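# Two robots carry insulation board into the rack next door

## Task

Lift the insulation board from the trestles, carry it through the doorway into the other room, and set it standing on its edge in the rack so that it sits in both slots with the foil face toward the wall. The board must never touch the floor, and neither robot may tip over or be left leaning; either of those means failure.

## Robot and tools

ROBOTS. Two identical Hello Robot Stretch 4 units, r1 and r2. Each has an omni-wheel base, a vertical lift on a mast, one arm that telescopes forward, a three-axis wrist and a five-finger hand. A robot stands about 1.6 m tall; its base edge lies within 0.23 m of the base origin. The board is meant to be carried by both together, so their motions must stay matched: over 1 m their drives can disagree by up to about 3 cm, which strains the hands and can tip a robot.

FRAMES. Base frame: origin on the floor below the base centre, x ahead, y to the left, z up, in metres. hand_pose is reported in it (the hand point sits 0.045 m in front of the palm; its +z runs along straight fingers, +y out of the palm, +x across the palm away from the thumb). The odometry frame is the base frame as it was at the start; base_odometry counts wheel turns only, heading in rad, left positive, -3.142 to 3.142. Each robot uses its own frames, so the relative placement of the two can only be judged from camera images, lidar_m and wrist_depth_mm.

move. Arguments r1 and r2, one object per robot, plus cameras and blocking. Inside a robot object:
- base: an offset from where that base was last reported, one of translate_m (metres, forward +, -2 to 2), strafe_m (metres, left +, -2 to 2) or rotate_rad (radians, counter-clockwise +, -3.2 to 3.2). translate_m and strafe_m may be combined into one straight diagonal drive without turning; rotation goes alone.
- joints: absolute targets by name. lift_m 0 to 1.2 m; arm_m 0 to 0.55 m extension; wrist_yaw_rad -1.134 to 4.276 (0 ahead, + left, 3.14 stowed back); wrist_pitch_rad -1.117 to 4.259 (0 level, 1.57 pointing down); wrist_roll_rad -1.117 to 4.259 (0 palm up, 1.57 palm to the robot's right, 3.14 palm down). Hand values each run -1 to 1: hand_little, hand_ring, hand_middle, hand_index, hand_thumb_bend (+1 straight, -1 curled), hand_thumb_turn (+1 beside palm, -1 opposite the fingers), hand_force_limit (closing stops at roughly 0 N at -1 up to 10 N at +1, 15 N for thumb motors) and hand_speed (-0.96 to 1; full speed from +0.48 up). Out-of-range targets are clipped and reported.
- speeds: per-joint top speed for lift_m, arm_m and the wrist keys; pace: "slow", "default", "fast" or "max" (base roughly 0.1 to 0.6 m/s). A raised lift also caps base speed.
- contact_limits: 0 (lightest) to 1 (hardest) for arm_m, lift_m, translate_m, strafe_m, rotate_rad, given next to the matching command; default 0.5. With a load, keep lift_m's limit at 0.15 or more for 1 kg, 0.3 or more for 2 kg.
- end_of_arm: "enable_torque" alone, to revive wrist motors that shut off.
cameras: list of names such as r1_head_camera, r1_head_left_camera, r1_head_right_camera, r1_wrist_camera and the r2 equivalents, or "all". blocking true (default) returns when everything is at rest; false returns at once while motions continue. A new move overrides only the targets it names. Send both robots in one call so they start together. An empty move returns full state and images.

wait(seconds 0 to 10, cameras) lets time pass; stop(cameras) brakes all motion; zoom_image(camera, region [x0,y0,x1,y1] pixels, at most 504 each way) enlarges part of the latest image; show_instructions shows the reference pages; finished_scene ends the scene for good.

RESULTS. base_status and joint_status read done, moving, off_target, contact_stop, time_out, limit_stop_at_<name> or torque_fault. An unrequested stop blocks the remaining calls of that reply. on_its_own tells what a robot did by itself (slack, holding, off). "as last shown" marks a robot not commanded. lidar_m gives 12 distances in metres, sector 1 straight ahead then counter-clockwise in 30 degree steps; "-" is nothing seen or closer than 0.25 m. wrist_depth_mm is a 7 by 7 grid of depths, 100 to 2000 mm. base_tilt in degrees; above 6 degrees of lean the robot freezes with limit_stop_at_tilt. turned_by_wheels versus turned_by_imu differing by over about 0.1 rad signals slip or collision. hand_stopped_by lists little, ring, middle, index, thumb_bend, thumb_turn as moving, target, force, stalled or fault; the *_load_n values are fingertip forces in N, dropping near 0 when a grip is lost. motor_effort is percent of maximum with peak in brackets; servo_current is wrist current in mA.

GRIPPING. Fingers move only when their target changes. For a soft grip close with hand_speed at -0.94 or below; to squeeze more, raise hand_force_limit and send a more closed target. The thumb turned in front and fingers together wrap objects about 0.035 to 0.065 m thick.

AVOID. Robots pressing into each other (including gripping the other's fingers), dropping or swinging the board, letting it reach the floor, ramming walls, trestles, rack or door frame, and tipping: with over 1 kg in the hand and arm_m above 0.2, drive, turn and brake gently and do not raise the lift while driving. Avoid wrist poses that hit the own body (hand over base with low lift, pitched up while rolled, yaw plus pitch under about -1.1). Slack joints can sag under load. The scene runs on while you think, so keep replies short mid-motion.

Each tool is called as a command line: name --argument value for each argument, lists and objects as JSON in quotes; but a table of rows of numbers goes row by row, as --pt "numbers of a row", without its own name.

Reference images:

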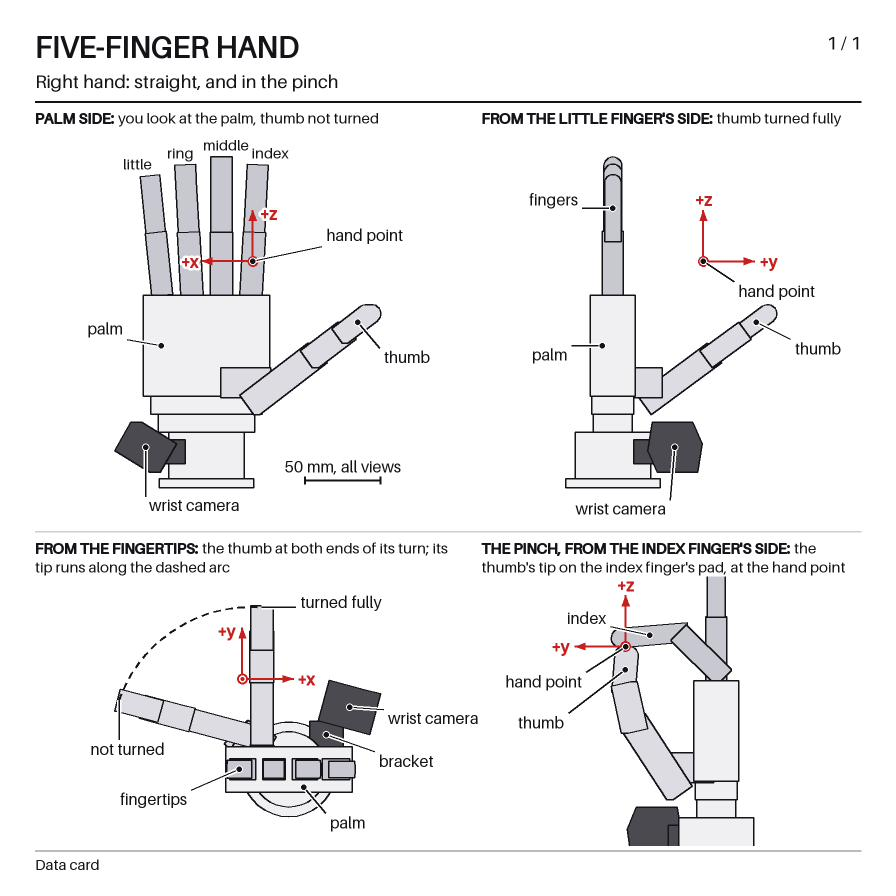

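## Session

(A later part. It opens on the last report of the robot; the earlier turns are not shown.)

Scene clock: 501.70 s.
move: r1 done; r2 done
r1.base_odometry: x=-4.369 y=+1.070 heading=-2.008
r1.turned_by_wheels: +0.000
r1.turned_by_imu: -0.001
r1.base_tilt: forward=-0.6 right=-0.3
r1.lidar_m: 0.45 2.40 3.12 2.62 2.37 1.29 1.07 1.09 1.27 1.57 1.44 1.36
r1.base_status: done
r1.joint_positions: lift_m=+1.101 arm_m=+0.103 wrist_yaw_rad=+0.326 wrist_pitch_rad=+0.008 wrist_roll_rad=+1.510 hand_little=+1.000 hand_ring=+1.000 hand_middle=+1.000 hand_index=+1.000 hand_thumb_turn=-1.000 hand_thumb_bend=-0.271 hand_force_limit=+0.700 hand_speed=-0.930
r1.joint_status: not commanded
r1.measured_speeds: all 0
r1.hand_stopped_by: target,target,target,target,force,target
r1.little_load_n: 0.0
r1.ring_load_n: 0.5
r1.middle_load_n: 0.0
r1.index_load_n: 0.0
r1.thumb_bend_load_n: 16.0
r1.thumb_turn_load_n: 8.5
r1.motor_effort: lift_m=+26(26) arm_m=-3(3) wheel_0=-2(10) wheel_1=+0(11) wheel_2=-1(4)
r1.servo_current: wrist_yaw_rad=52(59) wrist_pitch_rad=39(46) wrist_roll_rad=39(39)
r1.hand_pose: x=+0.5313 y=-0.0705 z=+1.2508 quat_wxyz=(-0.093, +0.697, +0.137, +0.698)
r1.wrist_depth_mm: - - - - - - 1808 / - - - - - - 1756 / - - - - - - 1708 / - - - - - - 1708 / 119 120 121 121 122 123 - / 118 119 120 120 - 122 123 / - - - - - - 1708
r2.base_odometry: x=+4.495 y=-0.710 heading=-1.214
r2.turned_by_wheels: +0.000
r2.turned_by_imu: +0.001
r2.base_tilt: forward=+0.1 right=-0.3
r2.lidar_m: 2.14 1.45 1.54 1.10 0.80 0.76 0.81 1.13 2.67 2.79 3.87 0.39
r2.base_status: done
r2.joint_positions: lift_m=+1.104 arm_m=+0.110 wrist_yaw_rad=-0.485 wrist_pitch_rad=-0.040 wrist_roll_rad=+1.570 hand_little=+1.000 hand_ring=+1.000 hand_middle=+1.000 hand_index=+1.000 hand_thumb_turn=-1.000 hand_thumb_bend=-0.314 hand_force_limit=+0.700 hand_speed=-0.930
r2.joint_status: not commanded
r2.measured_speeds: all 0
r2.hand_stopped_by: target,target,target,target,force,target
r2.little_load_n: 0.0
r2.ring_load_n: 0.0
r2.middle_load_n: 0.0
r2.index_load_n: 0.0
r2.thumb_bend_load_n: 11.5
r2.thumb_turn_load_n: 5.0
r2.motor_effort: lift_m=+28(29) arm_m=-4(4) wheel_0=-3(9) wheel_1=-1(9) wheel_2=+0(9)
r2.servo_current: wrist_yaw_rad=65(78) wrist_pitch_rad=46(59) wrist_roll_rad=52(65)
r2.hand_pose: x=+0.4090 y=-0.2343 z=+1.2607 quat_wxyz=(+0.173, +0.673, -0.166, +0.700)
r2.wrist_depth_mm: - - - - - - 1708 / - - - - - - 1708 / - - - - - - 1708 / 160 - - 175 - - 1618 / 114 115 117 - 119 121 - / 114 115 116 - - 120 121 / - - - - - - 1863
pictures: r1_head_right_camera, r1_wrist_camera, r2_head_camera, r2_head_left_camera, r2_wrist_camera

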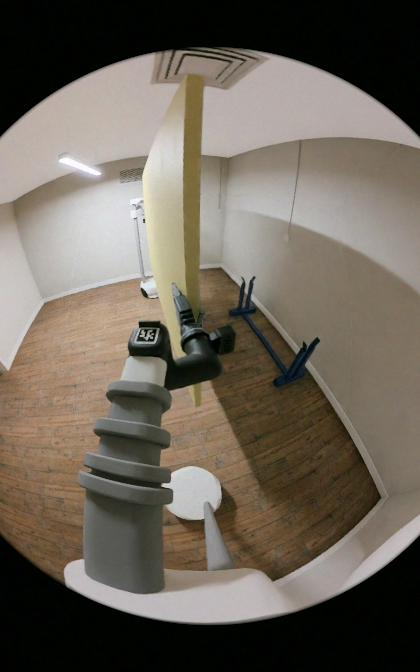

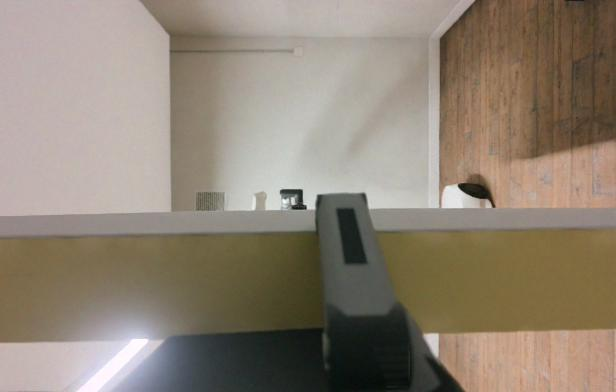

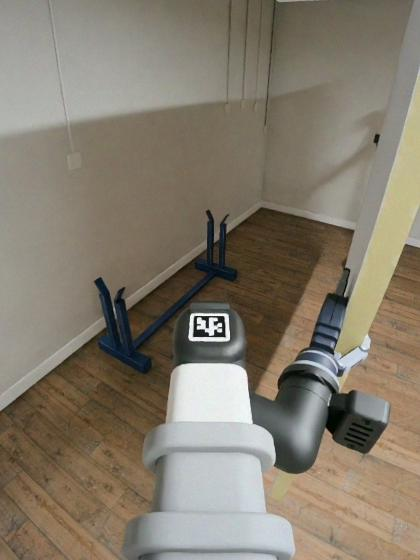

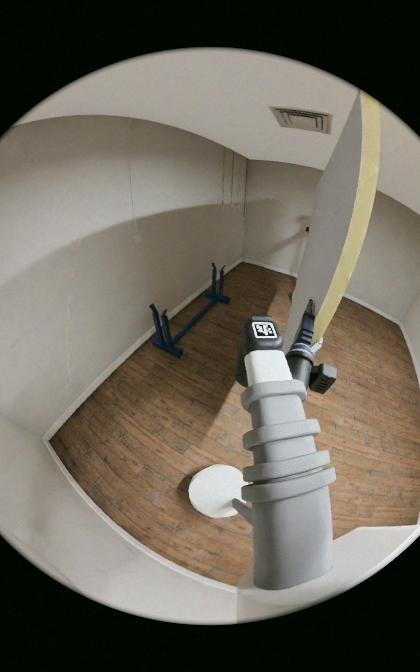

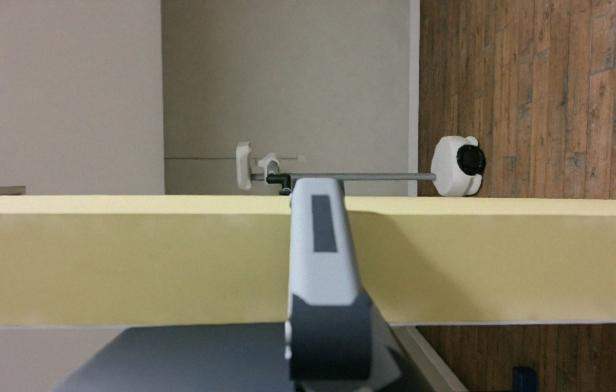

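move --r1 '{"base":{"translate_m":-0.0155,"strafe_m":0.0575},"joints":{"wrist_yaw_rad":0.274},"speeds":{"wrist_yaw_rad":0.08},"pace":"slow"}' --r2 '{"base":{"translate_m":0.0323,"strafe_m":0.0501},"joints":{"wrist_yaw_rad":-0.537},"speeds":{"wrist_yaw_rad":0.08},"pace":"slow"}' --cameras '["r1_wrist_camera","r2_wrist_camera"]'

Scene clock: 508.23 s.
move: r1 done; r2 done
r1.base_odometry: x=-4.310 y=+1.060 heading=-2.008
r1.turned_by_wheels: +0.000
r1.turned_by_imu: +0.000
r1.base_tilt: forward=-0.5 right=-0.3
r1.lidar_m: 0.44 2.69 3.05 2.54 2.37 1.31 1.10 1.09 1.25 1.63 1.45 1.41
r1.base_status: done
r1.joint_positions: lift_m=+1.101 arm_m=+0.103 wrist_yaw_rad=+0.278 wrist_pitch_rad=+0.008 wrist_roll_rad=+1.510 hand_little=+1.000 hand_ring=+1.000 hand_middle=+1.000 hand_index=+1.000 hand_thumb_turn=-1.000 hand_thumb_bend=-0.271 hand_force_limit=+0.700 hand_speed=-0.930
r1.joint_status: all done
r1.measured_speeds: all 0
r1.hand_stopped_by: target,target,target,target,force,target
r1.little_load_n: 0.0
r1.ring_load_n: 0.0
r1.middle_load_n: 0.0
r1.index_load_n: 0.0
r1.thumb_bend_load_n: 17.0
r1.thumb_turn_load_n: 9.0
r1.motor_effort: lift_m=+26(26) arm_m=-3(3) wheel_0=+0(6) wheel_1=+2(5) wheel_2=+4(9)
r1.servo_current: wrist_yaw_rad=52(104) wrist_pitch_rad=39(46) wrist_roll_rad=33(46)
r1.hand_pose: x=+0.5276 y=-0.0829 z=+1.2508 quat_wxyz=(-0.076, +0.700, +0.120, +0.700)
r1.wrist_depth_mm: - - - - - - 1808 / - - - - - - 1808 / - - - - - - 1708 / - - - - - - 1618 / 119 120 121 121 122 123 - / 119 120 121 120 - 123 - / - - - - - - 1708
r2.base_odometry: x=+4.553 y=-0.723 heading=-1.214
r2.turned_by_wheels: +0.000
r2.turned_by_imu: +0.001
r2.base_tilt: forward=-0.1 right=-0.2
r2.lidar_m: 2.05 1.41 1.47 1.10 0.79 0.77 0.81 1.13 2.72 2.86 3.96 0.40
r2.base_status: done
r2.joint_positions: lift_m=+1.104 arm_m=+0.110 wrist_yaw_rad=-0.533 wrist_pitch_rad=-0.040 wrist_roll_rad=+1.570 hand_little=+1.000 hand_ring=+1.000 hand_middle=+1.000 hand_index=+1.000 hand_thumb_turn=-1.000 hand_thumb_bend=-0.314 hand_force_limit=+0.700 hand_speed=-0.930
r2.joint_status: all done
r2.measured_speeds: all 0
r2.hand_stopped_by: target,target,target,target,force,target
r2.little_load_n: 0.0
r2.ring_load_n: 0.0
r2.middle_load_n: 0.0
r2.index_load_n: 0.0
r2.thumb_bend_load_n: 12.0
r2.thumb_turn_load_n: 5.0
r2.motor_effort: lift_m=+28(29) arm_m=-4(4) wheel_0=-4(11) wheel_1=+2(6) wheel_2=-2(5)
r2.servo_current: wrist_yaw_rad=26(91) wrist_pitch_rad=52(59) wrist_roll_rad=65(72)
r2.hand_pose: x=+0.3976 y=-0.2402 z=+1.2607 quat_wxyz=(+0.190, +0.669, -0.182, +0.696)
r2.wrist_depth_mm: - - - - - - 1808 / - - - - - - 1708 / - - - - - - 1618 / 151 364 - 389 - 466 1499 / 114 115 116 - 119 121 - / 114 115 116 - - 121 122 / - - - - - - 1756

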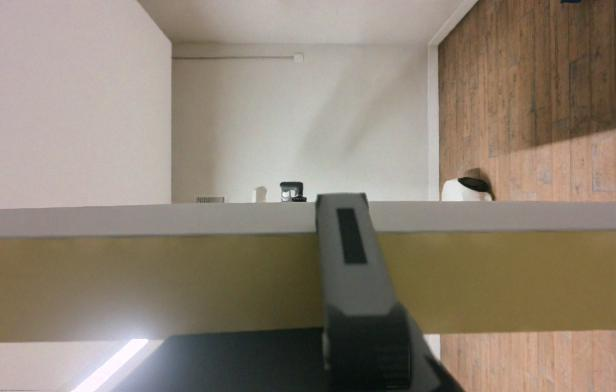

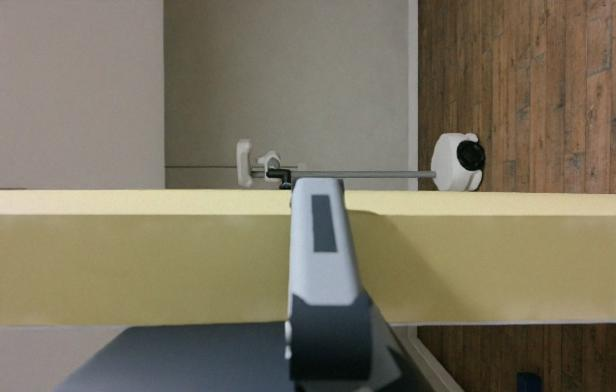

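move --r1 '{"base":{"translate_m":0.0581,"strafe_m":-0.4037}}' --r2 '{"base":{"translate_m":0.2606,"strafe_m":0.3139}}' --cameras '["all"]'

Scene clock: 512.90 s.
move: r1 done; r2 done
r1.base_odometry: x=-4.701 y=+1.178 heading=-2.008
r1.turned_by_wheels: +0.000
r1.turned_by_imu: -0.003
r1.base_tilt: forward=-0.6 right=-0.3
r1.lidar_m: 0.44 2.64 3.48 2.95 2.23 1.22 1.02 1.02 1.21 1.21 1.22 1.09
r1.base_status: done
r1.joint_positions: lift_m=+1.101 arm_m=+0.103 wrist_yaw_rad=+0.277 wrist_pitch_rad=+0.008 wrist_roll_rad=+1.510 hand_little=+1.000 hand_ring=+1.000 hand_middle=+1.000 hand_index=+1.000 hand_thumb_turn=-1.000 hand_thumb_bend=-0.271 hand_force_limit=+0.700 hand_speed=-0.930
r1.joint_status: not commanded
r1.measured_speeds: all 0
r1.hand_stopped_by: target,target,target,target,force,target
r1.little_load_n: 0.0
r1.ring_load_n: 0.0
r1.middle_load_n: 0.0
r1.index_load_n: 0.5
r1.thumb_bend_load_n: 16.5
r1.thumb_turn_load_n: 9.0
r1.motor_effort: lift_m=+25(26) arm_m=-3(3) wheel_0=+0(11) wheel_1=+0(10) wheel_2=+0(4)
r1.servo_current: wrist_yaw_rad=46(65) wrist_pitch_rad=33(52) wrist_roll_rad=46(46)
r1.hand_pose: x=+0.5275 y=-0.0832 z=+1.2508 quat_wxyz=(-0.076, +0.700, +0.119, +0.700)
r1.wrist_depth_mm: - - - - - - 1661 / - - - - - - 1708 / - - - - - - 1756 / - - - - - - 1618 / 119 120 121 121 122 123 - / 119 120 120 120 - 122 - / - - - - - - 1708
r2.base_odometry: x=+4.938 y=-0.858 heading=-1.215
r2.turned_by_wheels: +0.000
r2.turned_by_imu: +0.000
r2.base_tilt: forward=-0.2 right=-0.2
r2.lidar_m: 1.09 1.11 1.07 1.13 0.87 0.83 0.87 1.25 3.13 3.29 4.04 0.39
r2.base_status: done
r2.joint_positions: lift_m=+1.104 arm_m=+0.110 wrist_yaw_rad=-0.534 wrist_pitch_rad=-0.040 wrist_roll_rad=+1.570 hand_little=+1.000 hand_ring=+1.000 hand_middle=+1.000 hand_index=+1.000 hand_thumb_turn=-1.000 hand_thumb_bend=-0.314 hand_force_limit=+0.700 hand_speed=-0.930
r2.joint_status: not commanded
r2.measured_speeds: all 0
r2.hand_stopped_by: target,target,target,target,force,target
r2.little_load_n: 0.0
r2.ring_load_n: 0.0
r2.middle_load_n: 0.0
r2.index_load_n: 0.0
r2.thumb_bend_load_n: 12.0
r2.thumb_turn_load_n: 4.5
r2.motor_effort: lift_m=+28(28) arm_m=-4(4) wheel_0=-2(11) wheel_1=-1(9) wheel_2=+1(9)
r2.servo_current: wrist_yaw_rad=46(78) wrist_pitch_rad=52(59) wrist_roll_rad=52(65)
r2.hand_pose: x=+0.3973 y=-0.2403 z=+1.2607 quat_wxyz=(+0.191, +0.668, -0.183, +0.695)
r2.wrist_depth_mm: - - - - - - 1756 / - - - - - - 1708 / - - - - - - 1618 / 153 - - 442 - 549 1499 / 114 115 116 - 119 120 - / 114 116 116 - - 121 122 / - - - - - - 1756
pictures: r1_head_camera, r1_head_left_camera, r1_head_right_camera, r1_wrist_camera, r2_head_camera, r2_head_left_camera, r2_head_right_camera, r2_wrist_camera

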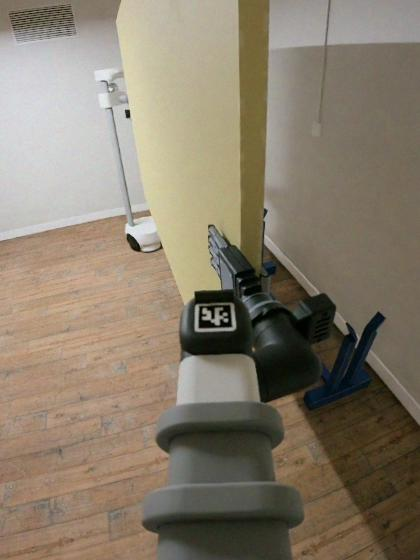

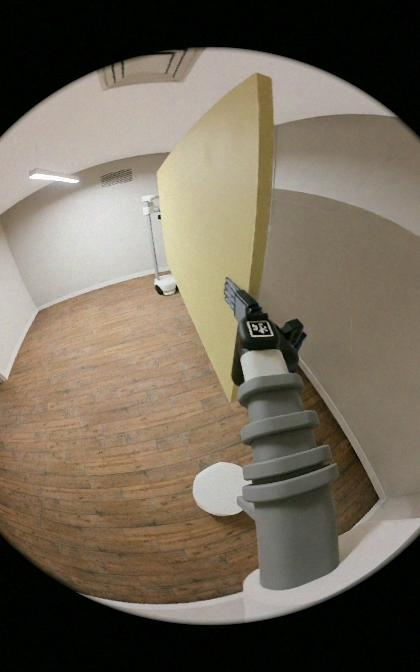

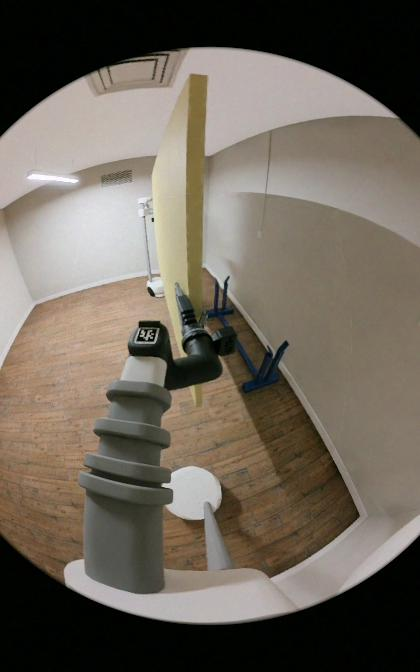

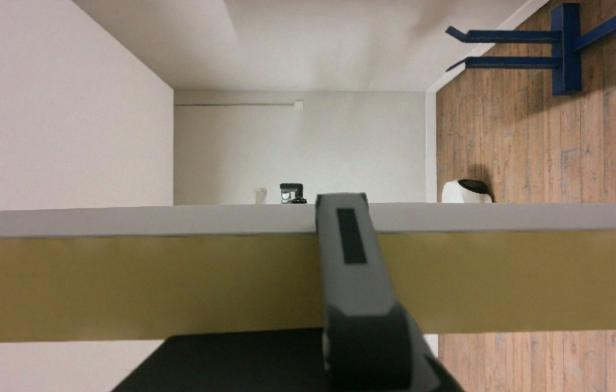

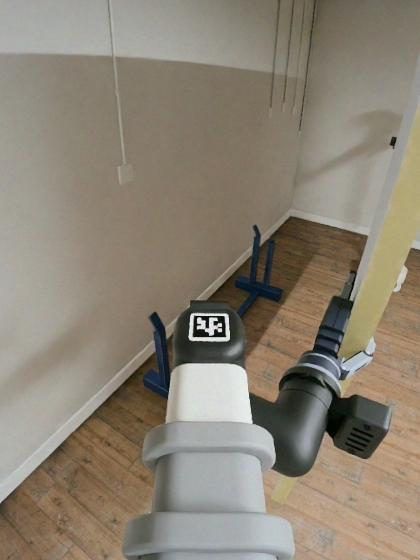

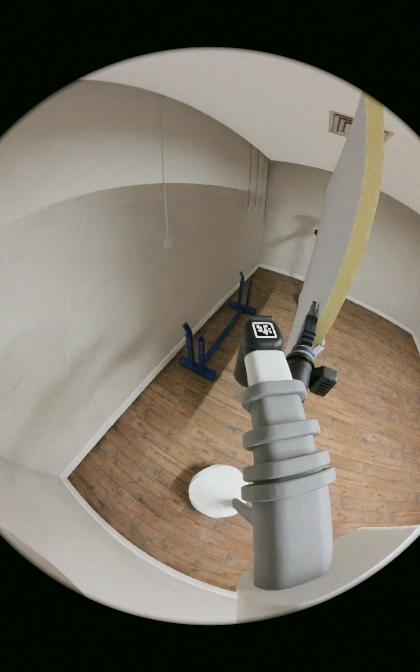

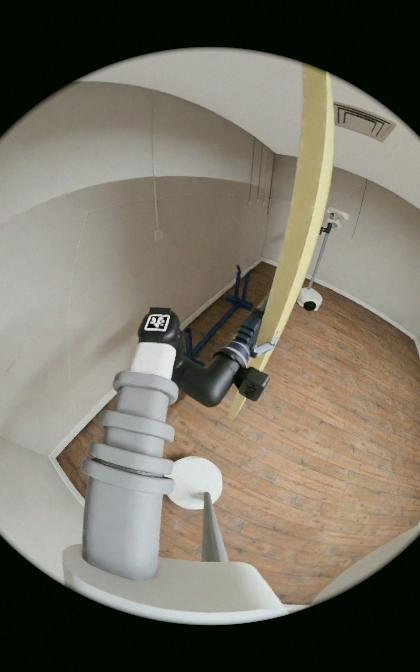

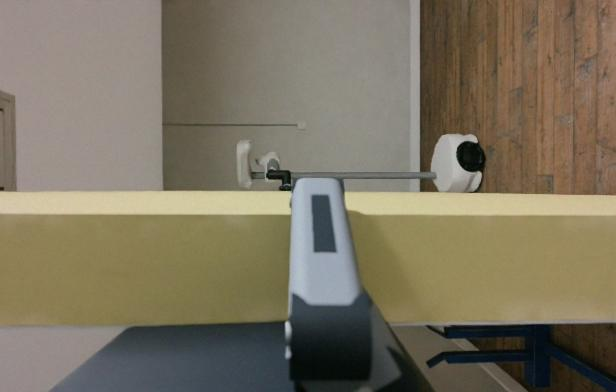

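zoom_image --camera "r1_wrist_camera" --region '[400, 0, 616, 240]'

zoom_image --camera "r2_wrist_camera" --region '[400, 170, 616, 392]'

Scaled by 2.100.

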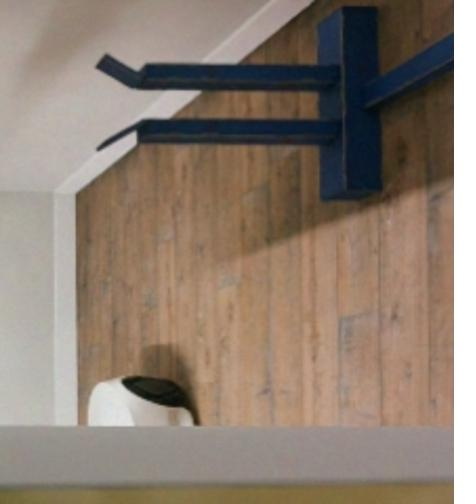

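Scaled by 2.270.

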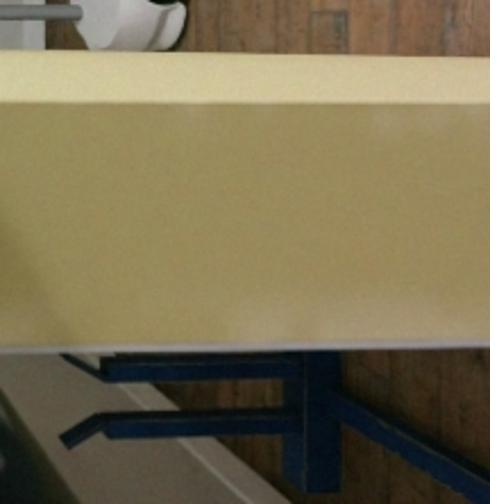

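move --r1 '{"base":{"translate_m":0.0846,"strafe_m":-0.4285},"joints":{"wrist_yaw_rad":0.255},"speeds":{"wrist_yaw_rad":0.05}}' --r2 '{"base":{"translate_m":0.2812,"strafe_m":0.3798},"joints":{"wrist_yaw_rad":-0.556},"speeds":{"wrist_yaw_rad":0.05}}' --cameras '["r1_wrist_camera","r2_wrist_camera","r1_head_camera","r2_head_camera","r1_head_right_camera","r2_head_left_camera"]'

Scene clock: 525.83 s.
move: r1 done; r2 done
r1.base_odometry: x=-5.125 y=+1.283 heading=-2.008
r1.turned_by_wheels: +0.000
r1.turned_by_imu: -0.001
r1.base_tilt: forward=-0.6 right=-0.4
r1.lidar_m: 0.46 2.71 3.99 3.37 2.12 1.18 0.99 1.00 0.96 0.78 0.79 0.91
r1.base_status: done
r1.joint_positions: lift_m=+1.101 arm_m=+0.103 wrist_yaw_rad=+0.260 wrist_pitch_rad=+0.008 wrist_roll_rad=+1.510 hand_little=+1.000 hand_ring=+1.000 hand_middle=+1.000 hand_index=+1.000 hand_thumb_turn=-1.000 hand_thumb_bend=-0.271 hand_force_limit=+0.700 hand_speed=-0.930
r1.joint_status: all done
r1.measured_speeds: all 0
r1.hand_stopped_by: target,target,target,target,force,target
r1.little_load_n: 0.0
r1.ring_load_n: 0.0
r1.middle_load_n: 0.0
r1.index_load_n: 0.0
r1.thumb_bend_load_n: 16.5
r1.thumb_turn_load_n: 8.5
r1.motor_effort: lift_m=+25(26) arm_m=-3(3) wheel_0=-1(11) wheel_1=-2(11) wheel_2=+1(4)
r1.servo_current: wrist_yaw_rad=52(78) wrist_pitch_rad=33(46) wrist_roll_rad=39(46)
r1.hand_pose: x=+0.5261 y=-0.0875 z=+1.2508 quat_wxyz=(-0.070, +0.701, +0.113, +0.701)
r1.wrist_depth_mm: - - - - - - - / - - - - - - 1708 / - - - - - - 1618 / - - - - - - 1576 / 120 120 121 121 123 123 - / 119 120 121 120 - 123 - / - - - - - - 1708
r2.base_odometry: x=+5.392 y=-0.989 heading=-1.215
r2.turned_by_wheels: +0.000
r2.turned_by_imu: +0.000
r2.base_tilt: forward=+0.1 right=-0.2
r2.lidar_m: 0.86 0.62 0.61 0.64 0.89 0.88 0.92 1.28 3.59 3.74 3.98 0.40
r2.base_status: done
r2.joint_positions: lift_m=+1.104 arm_m=+0.110 wrist_yaw_rad=-0.551 wrist_pitch_rad=-0.040 wrist_roll_rad=+1.570 hand_little=+1.000 hand_ring=+1.000 hand_middle=+1.000 hand_index=+1.000 hand_thumb_turn=-1.000 hand_thumb_bend=-0.314 hand_force_limit=+0.700 hand_speed=-0.930
r2.joint_status: all done
r2.measured_speeds: all 0
r2.hand_stopped_by: target,target,target,target,force,target
r2.little_load_n: 0.0
r2.ring_load_n: 0.0
r2.middle_load_n: 0.0
r2.index_load_n: 0.0
r2.thumb_bend_load_n: 12.0
r2.thumb_turn_load_n: 4.5
r2.motor_effort: lift_m=+28(29) arm_m=-3(4) wheel_0=-4(11) wheel_1=+0(9) wheel_2=+0(7)
r2.servo_current: wrist_yaw_rad=46(85) wrist_pitch_rad=52(59) wrist_roll_rad=59(65)
r2.hand_pose: x=+0.3932 y=-0.2422 z=+1.2607 quat_wxyz=(+0.196, +0.667, -0.188, +0.694)
r2.wrist_depth_mm: - - - - - - 1708 / - - - - - - 1661 / - - - - - - 1708 / 157 - - 549 - 707 1576 / 114 115 117 - 119 121 - / 115 116 116 - - 121 122 / - - - - - - -
pictures: r1_head_camera, r1_head_right_camera, r1_wrist_camera, r2_head_camera, r2_head_left_camera, r2_wrist_camera

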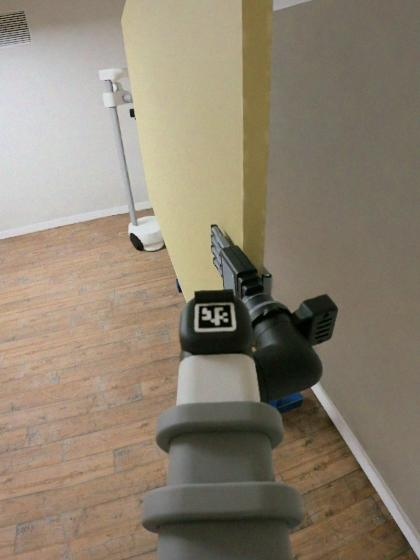

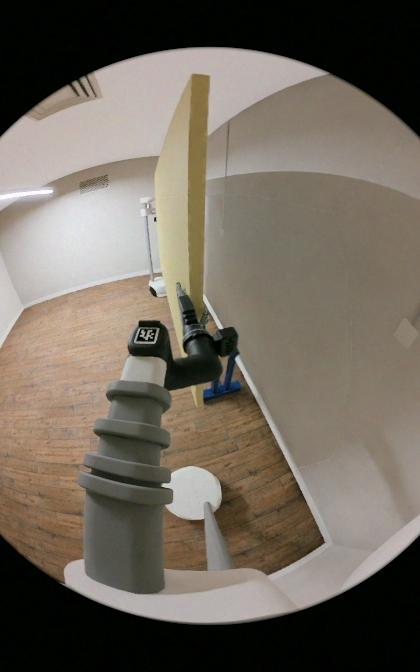

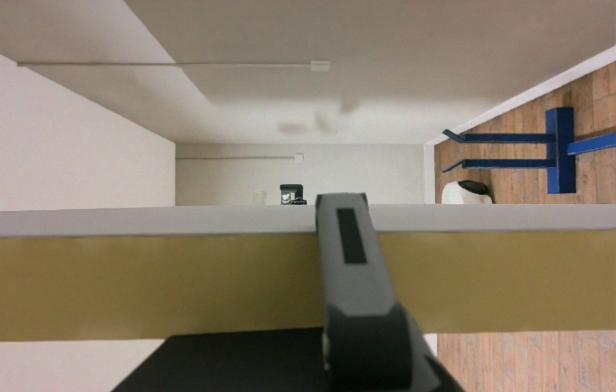

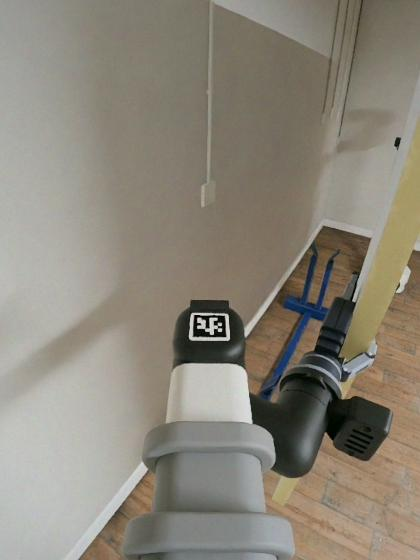

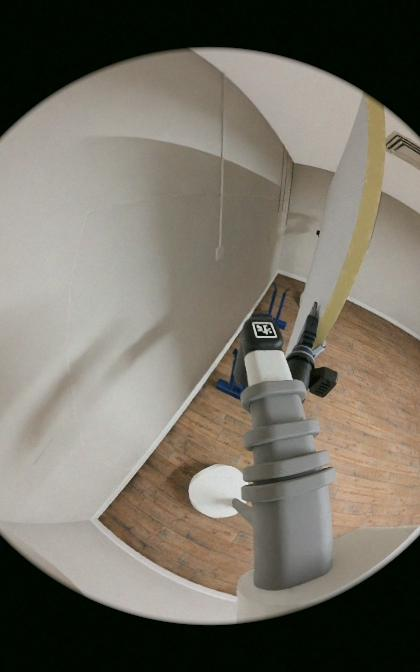

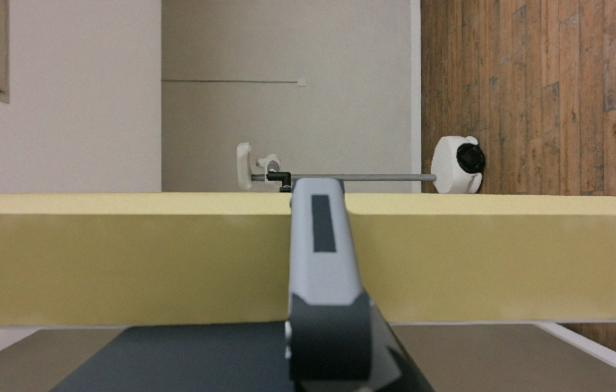

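zoom_image --camera "r1_wrist_camera" --region '[400, 80, 616, 250]'

zoom_image --camera "r1_wrist_camera" --region '[0, 0, 400, 250]'

zoom_image --camera "r2_wrist_camera" --region '[350, 150, 616, 392]'

zoom_image --camera "r2_head_camera" --region '[220, 200, 400, 420]'

Scaled by 2.333.

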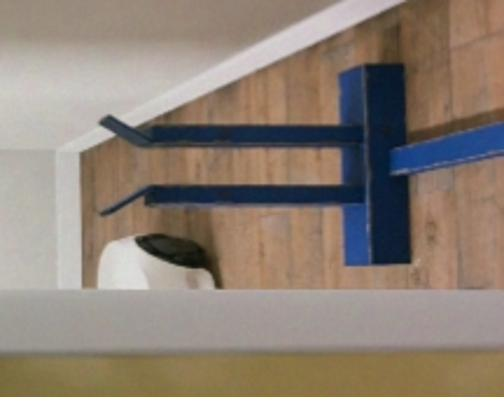

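Scaled by 1.260.

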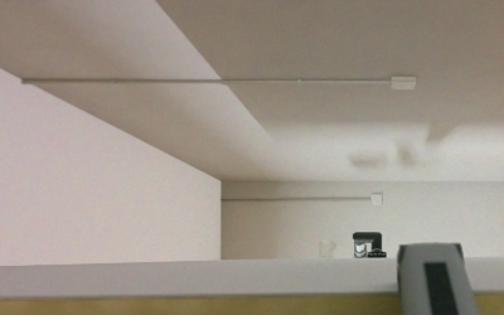

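Scaled by 1.895.

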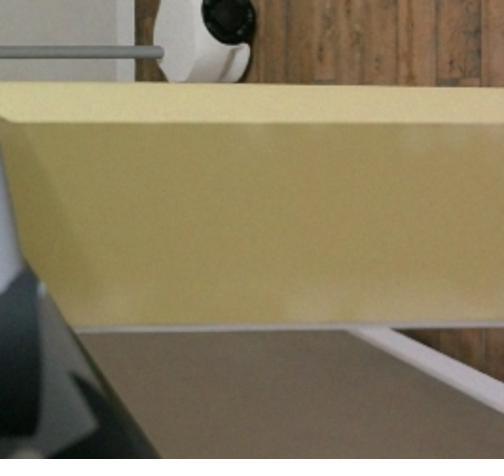

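Scaled by 2.291 from the camera's image (finer frame: 1200x1600).

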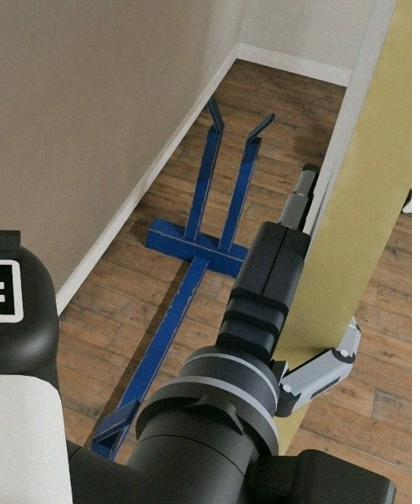

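move --r1 '{"joints":{"wrist_roll_rad":1.526},"speeds":{"wrist_roll_rad":0.05}}' --r2 '{"joints":{"wrist_roll_rad":1.554},"speeds":{"wrist_roll_rad":0.05}}' --cameras '["r1_wrist_camera","r2_wrist_camera"]'

Scene clock: 532.07 s.
move: r1 done; r2 done
r1.base_odometry: x=-5.125 y=+1.283 heading=-2.008
r1.turned_by_wheels: +0.000
r1.turned_by_imu: -0.001
r1.base_tilt: forward=-0.6 right=-0.4
r1.lidar_m: 0.43 2.70 3.99 3.38 2.12 1.18 0.98 0.99 0.96 0.78 0.78 0.92
r1.base_status: not commanded
r1.joint_positions: lift_m=+1.101 arm_m=+0.103 wrist_yaw_rad=+0.260 wrist_pitch_rad=+0.008 wrist_roll_rad=+1.526 hand_little=+1.000 hand_ring=+1.000 hand_middle=+1.000 hand_index=+1.000 hand_thumb_turn=-1.000 hand_thumb_bend=-0.271 hand_force_limit=+0.700 hand_speed=-0.930
r1.joint_status: all done
r1.measured_speeds: all 0
r1.hand_stopped_by: target,target,target,target,force,target
r1.little_load_n: 0.0
r1.ring_load_n: 0.0
r1.middle_load_n: 0.0
r1.index_load_n: 0.0
r1.thumb_bend_load_n: 17.0
r1.thumb_turn_load_n: 8.5
r1.motor_effort: lift_m=+26(26) arm_m=-3(3) wheel_0=-1(2) wheel_1=-1(2) wheel_2=+0(1)
r1.servo_current: wrist_yaw_rad=52(59) wrist_pitch_rad=46(52) wrist_roll_rad=33(46)
r1.hand_pose: x=+0.5259 y=-0.0871 z=+1.2499 quat_wxyz=(-0.075, +0.702, +0.108, +0.700)
r1.wrist_depth_mm: - - - - - - - / - - - - - - 1661 / - - - - - - 1618 / - - - - - - 1576 / 119 120 121 121 123 123 - / 119 120 121 120 - 123 - / - - - - - - 1756
r2.base_odometry: x=+5.392 y=-0.989 heading=-1.215
r2.turned_by_wheels: +0.000
r2.turned_by_imu: +0.001
r2.base_tilt: forward=-0.1 right=-0.3
r2.lidar_m: 0.84 0.63 0.60 0.64 0.91 0.87 0.93 1.29 3.60 3.74 3.99 0.39
r2.base_status: not commanded
r2.joint_positions: lift_m=+1.104 arm_m=+0.110 wrist_yaw_rad=-0.551 wrist_pitch_rad=-0.040 wrist_roll_rad=+1.557 hand_little=+1.000 hand_ring=+1.000 hand_middle=+1.000 hand_index=+1.000 hand_thumb_turn=-1.000 hand_thumb_bend=-0.314 hand_force_limit=+0.700 hand_speed=-0.930
r2.joint_status: all done
r2.measured_speeds: all 0
r2.hand_stopped_by: target,target,target,target,force,target
r2.little_load_n: 0.0
r2.ring_load_n: 0.0
r2.middle_load_n: 0.0
r2.index_load_n: 0.0
r2.thumb_bend_load_n: 12.0
r2.thumb_turn_load_n: 4.5
r2.motor_effort: lift_m=+28(29) arm_m=-4(4) wheel_0=-4(4) wheel_1=-1(1) wheel_2=-1(1)
r2.servo_current: wrist_yaw_rad=65(78) wrist_pitch_rad=52(59) wrist_roll_rad=52(59)
r2.hand_pose: x=+0.3930 y=-0.2426 z=+1.2615 quat_wxyz=(+0.201, +0.668, -0.184, +0.693)
r2.wrist_depth_mm: - - - - - - 1708 / - - - - - - 1661 / - - - - - - 1661 / 168 - - 574 - 559 1537 / 114 115 117 - 120 121 - / 114 115 116 - - 121 122 / - - - - - - -

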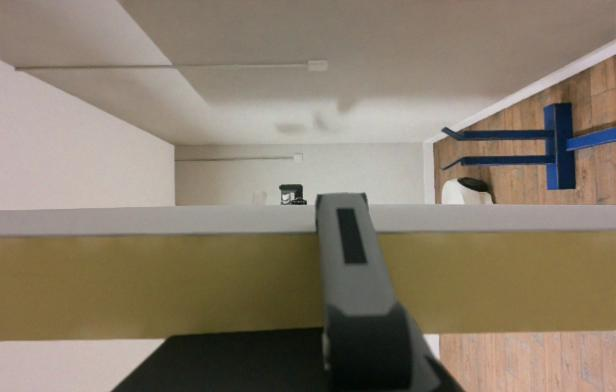

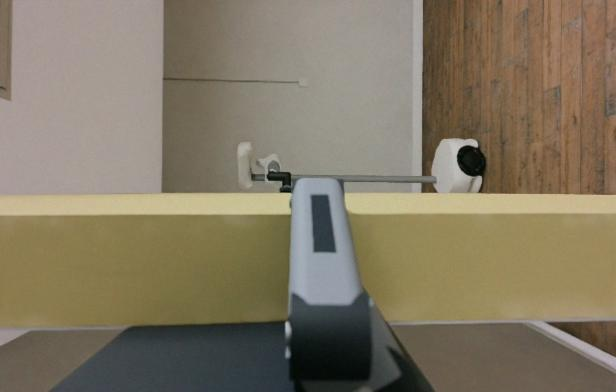

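zoom_image --camera "r1_wrist_camera" --region '[400, 80, 616, 250]'

zoom_image --camera "r1_wrist_camera" --region '[0, 100, 400, 350]'

Scaled by 2.333.

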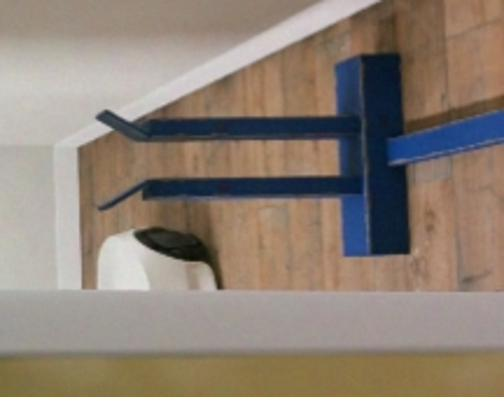

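Scaled by 1.260.

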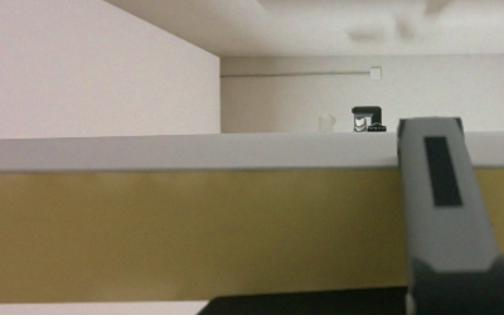

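move --r1 '{"base":{"translate_m":0.0569,"strafe_m":-0.2545},"pace":"slow"}' --r2 '{"base":{"translate_m":0.1522,"strafe_m":0.2118},"pace":"slow"}' --cameras '["all"]'

Scene clock: 543.63 s.
move: r1 done; r2 done
r1.base_odometry: x=-5.379 y=+1.339 heading=-2.008
r1.turned_by_wheels: +0.000
r1.turned_by_imu: -0.004
r1.base_tilt: forward=-0.5 right=-0.3
r1.lidar_m: 0.47 2.67 4.28 3.66 2.13 1.16 0.96 0.95 0.63 0.53 0.52 0.60
r1.base_status: done
r1.joint_positions: lift_m=+1.101 arm_m=+0.103 wrist_yaw_rad=+0.258 wrist_pitch_rad=+0.008 wrist_roll_rad=+1.526 hand_little=+1.000 hand_ring=+1.000 hand_middle=+1.000 hand_index=+1.000 hand_thumb_turn=-1.000 hand_thumb_bend=-0.271 hand_force_limit=+0.700 hand_speed=-0.930
r1.joint_status: not commanded
r1.measured_speeds: all 0
r1.hand_stopped_by: target,target,target,target,force,target
r1.little_load_n: 0.0
r1.ring_load_n: 0.0
r1.middle_load_n: 0.0
r1.index_load_n: 0.0
r1.thumb_bend_load_n: 16.5
r1.thumb_turn_load_n: 8.0
r1.motor_effort: lift_m=+25(26) arm_m=-3(3) wheel_0=+1(8) wheel_1=-4(8) wheel_2=-1(4)
r1.servo_current: wrist_yaw_rad=52(65) wrist_pitch_rad=39(46) wrist_roll_rad=39(46)
r1.hand_pose: x=+0.5258 y=-0.0876 z=+1.2499 quat_wxyz=(-0.075, +0.702, +0.107, +0.700)
r1.wrist_depth_mm: - - - - - - - / - - - - - - - / - - - - - - 1708 / - - - - - - 1576 / 119 120 121 121 123 123 - / 119 120 120 120 - 122 - / - - - - - - 1756
r2.base_odometry: x=+5.644 y=-1.058 heading=-1.215
r2.turned_by_wheels: +0.000
r2.turned_by_imu: +0.001
r2.base_tilt: forward=+0.2 right=-0.4
r2.lidar_m: 0.51 0.37 0.35 0.37 0.52 0.90 0.94 1.33 3.81 4.31 3.98 0.39
r2.base_status: done
r2.joint_positions: lift_m=+1.104 arm_m=+0.110 wrist_yaw_rad=-0.553 wrist_pitch_rad=-0.040 wrist_roll_rad=+1.557 hand_little=+1.000 hand_ring=+1.000 hand_middle=+1.000 hand_index=+1.000 hand_thumb_turn=-1.000 hand_thumb_bend=-0.314 hand_force_limit=+0.700 hand_speed=-0.930
r2.joint_status: not commanded
r2.measured_speeds: all 0
r2.hand_stopped_by: target,target,target,target,force,target
r2.little_load_n: 0.0
r2.ring_load_n: 0.0
r2.middle_load_n: 0.0
r2.index_load_n: 0.0
r2.thumb_bend_load_n: 11.5
r2.thumb_turn_load_n: 4.5
r2.motor_effort: lift_m=+28(28) arm_m=-4(4) wheel_0=-3(9) wheel_1=-1(6) wheel_2=-2(6)
r2.servo_current: wrist_yaw_rad=39(85) wrist_pitch_rad=52(65) wrist_roll_rad=52(72)
r2.hand_pose: x=+0.3924 y=-0.2428 z=+1.2615 quat_wxyz=(+0.202, +0.668, -0.185, +0.692)
r2.wrist_depth_mm: - - - - - - 1756 / - - - - - - 1708 / - - - - - - 1708 / 165 - - 1138 - - 1661 / 114 115 117 - 119 121 - / 114 115 116 - - 121 - / - - - - - - -
pictures: r1_head_camera, r1_head_left_camera, r1_head_right_camera, r1_wrist_camera, r2_head_camera, r2_head_left_camera, r2_head_right_camera, r2_wrist_camera

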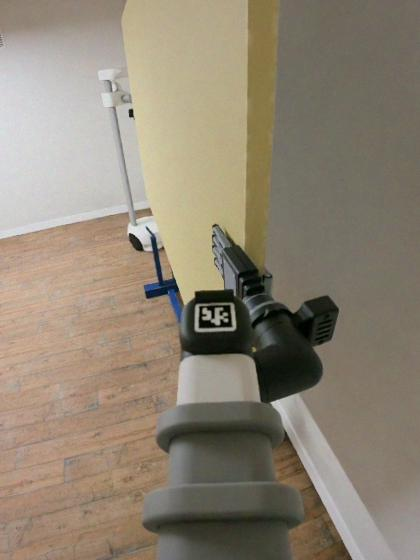

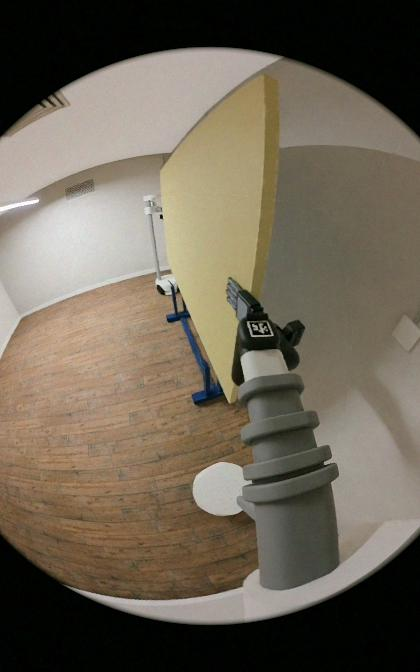

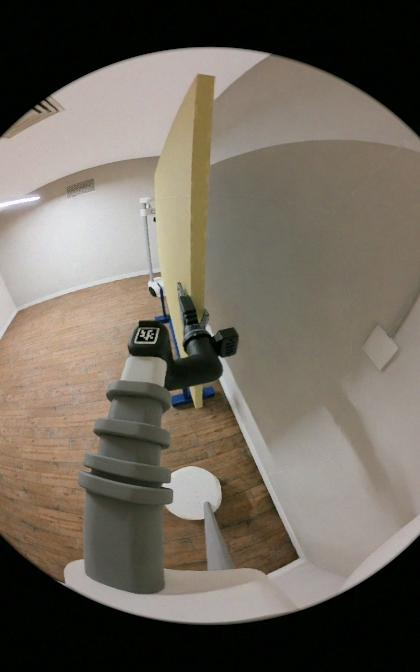

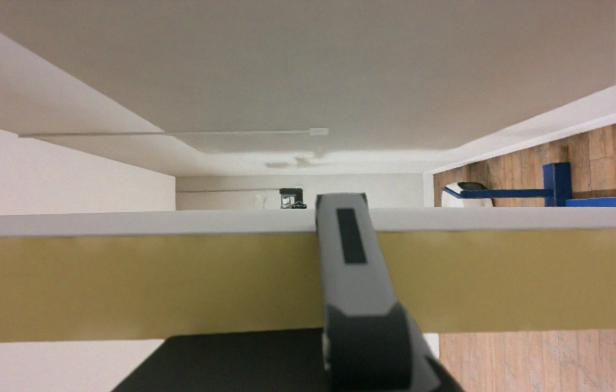

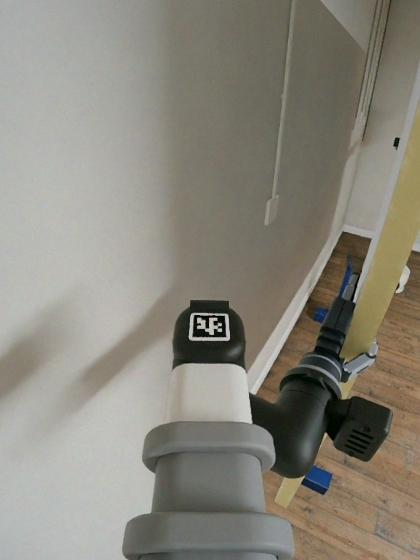

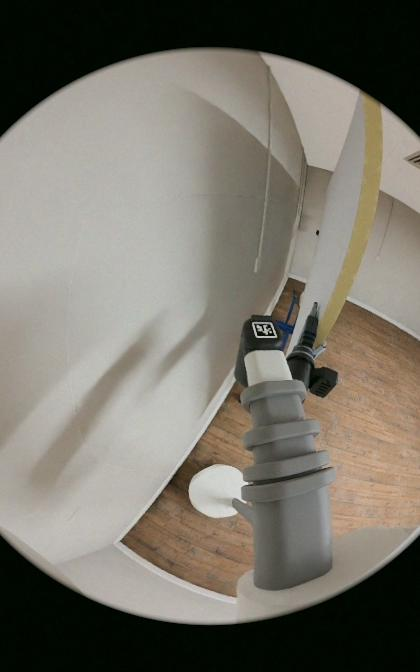

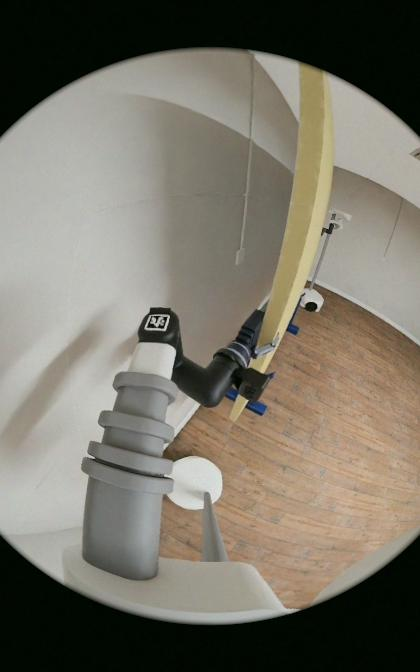

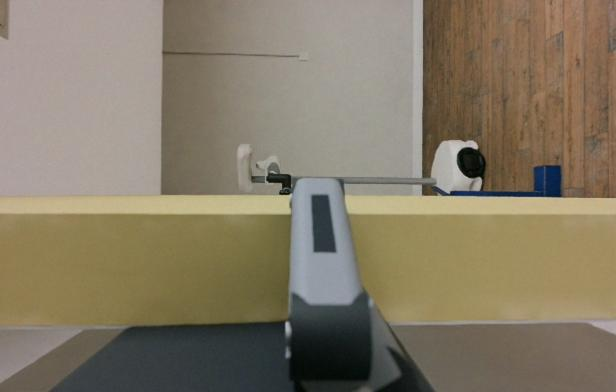

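zoom_image --camera "r2_wrist_camera" --region '[400, 120, 616, 240]'

zoom_image --camera "r1_wrist_camera" --region '[400, 130, 616, 250]'

zoom_image --camera "r1_head_left_camera" --region '[140, 250, 270, 430]'

zoom_image --camera "r2_head_right_camera" --region '[200, 280, 340, 430]'

Scaled by 2.333.

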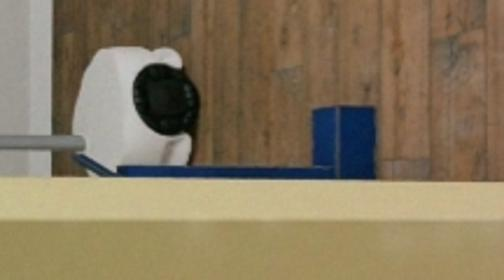

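Scaled by 2.333.

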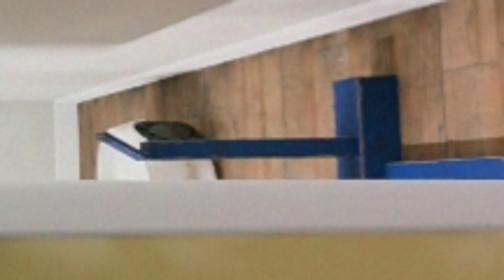

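Scaled by 2.800 from the camera's image (finer frame: 600x960).

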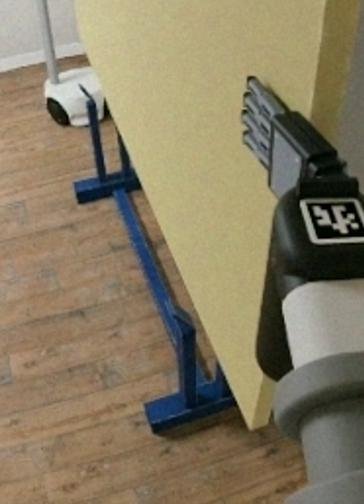

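Scaled by 3.360 from the camera's image (finer frame: 600x960).

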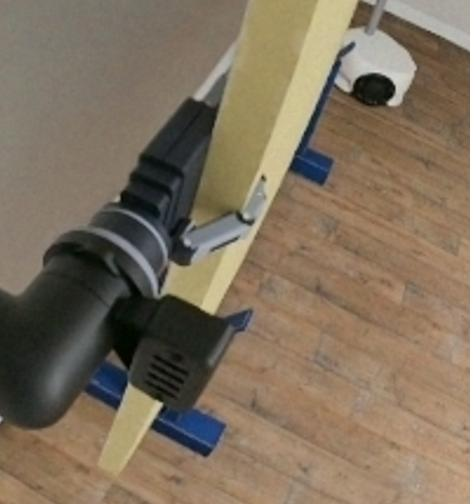

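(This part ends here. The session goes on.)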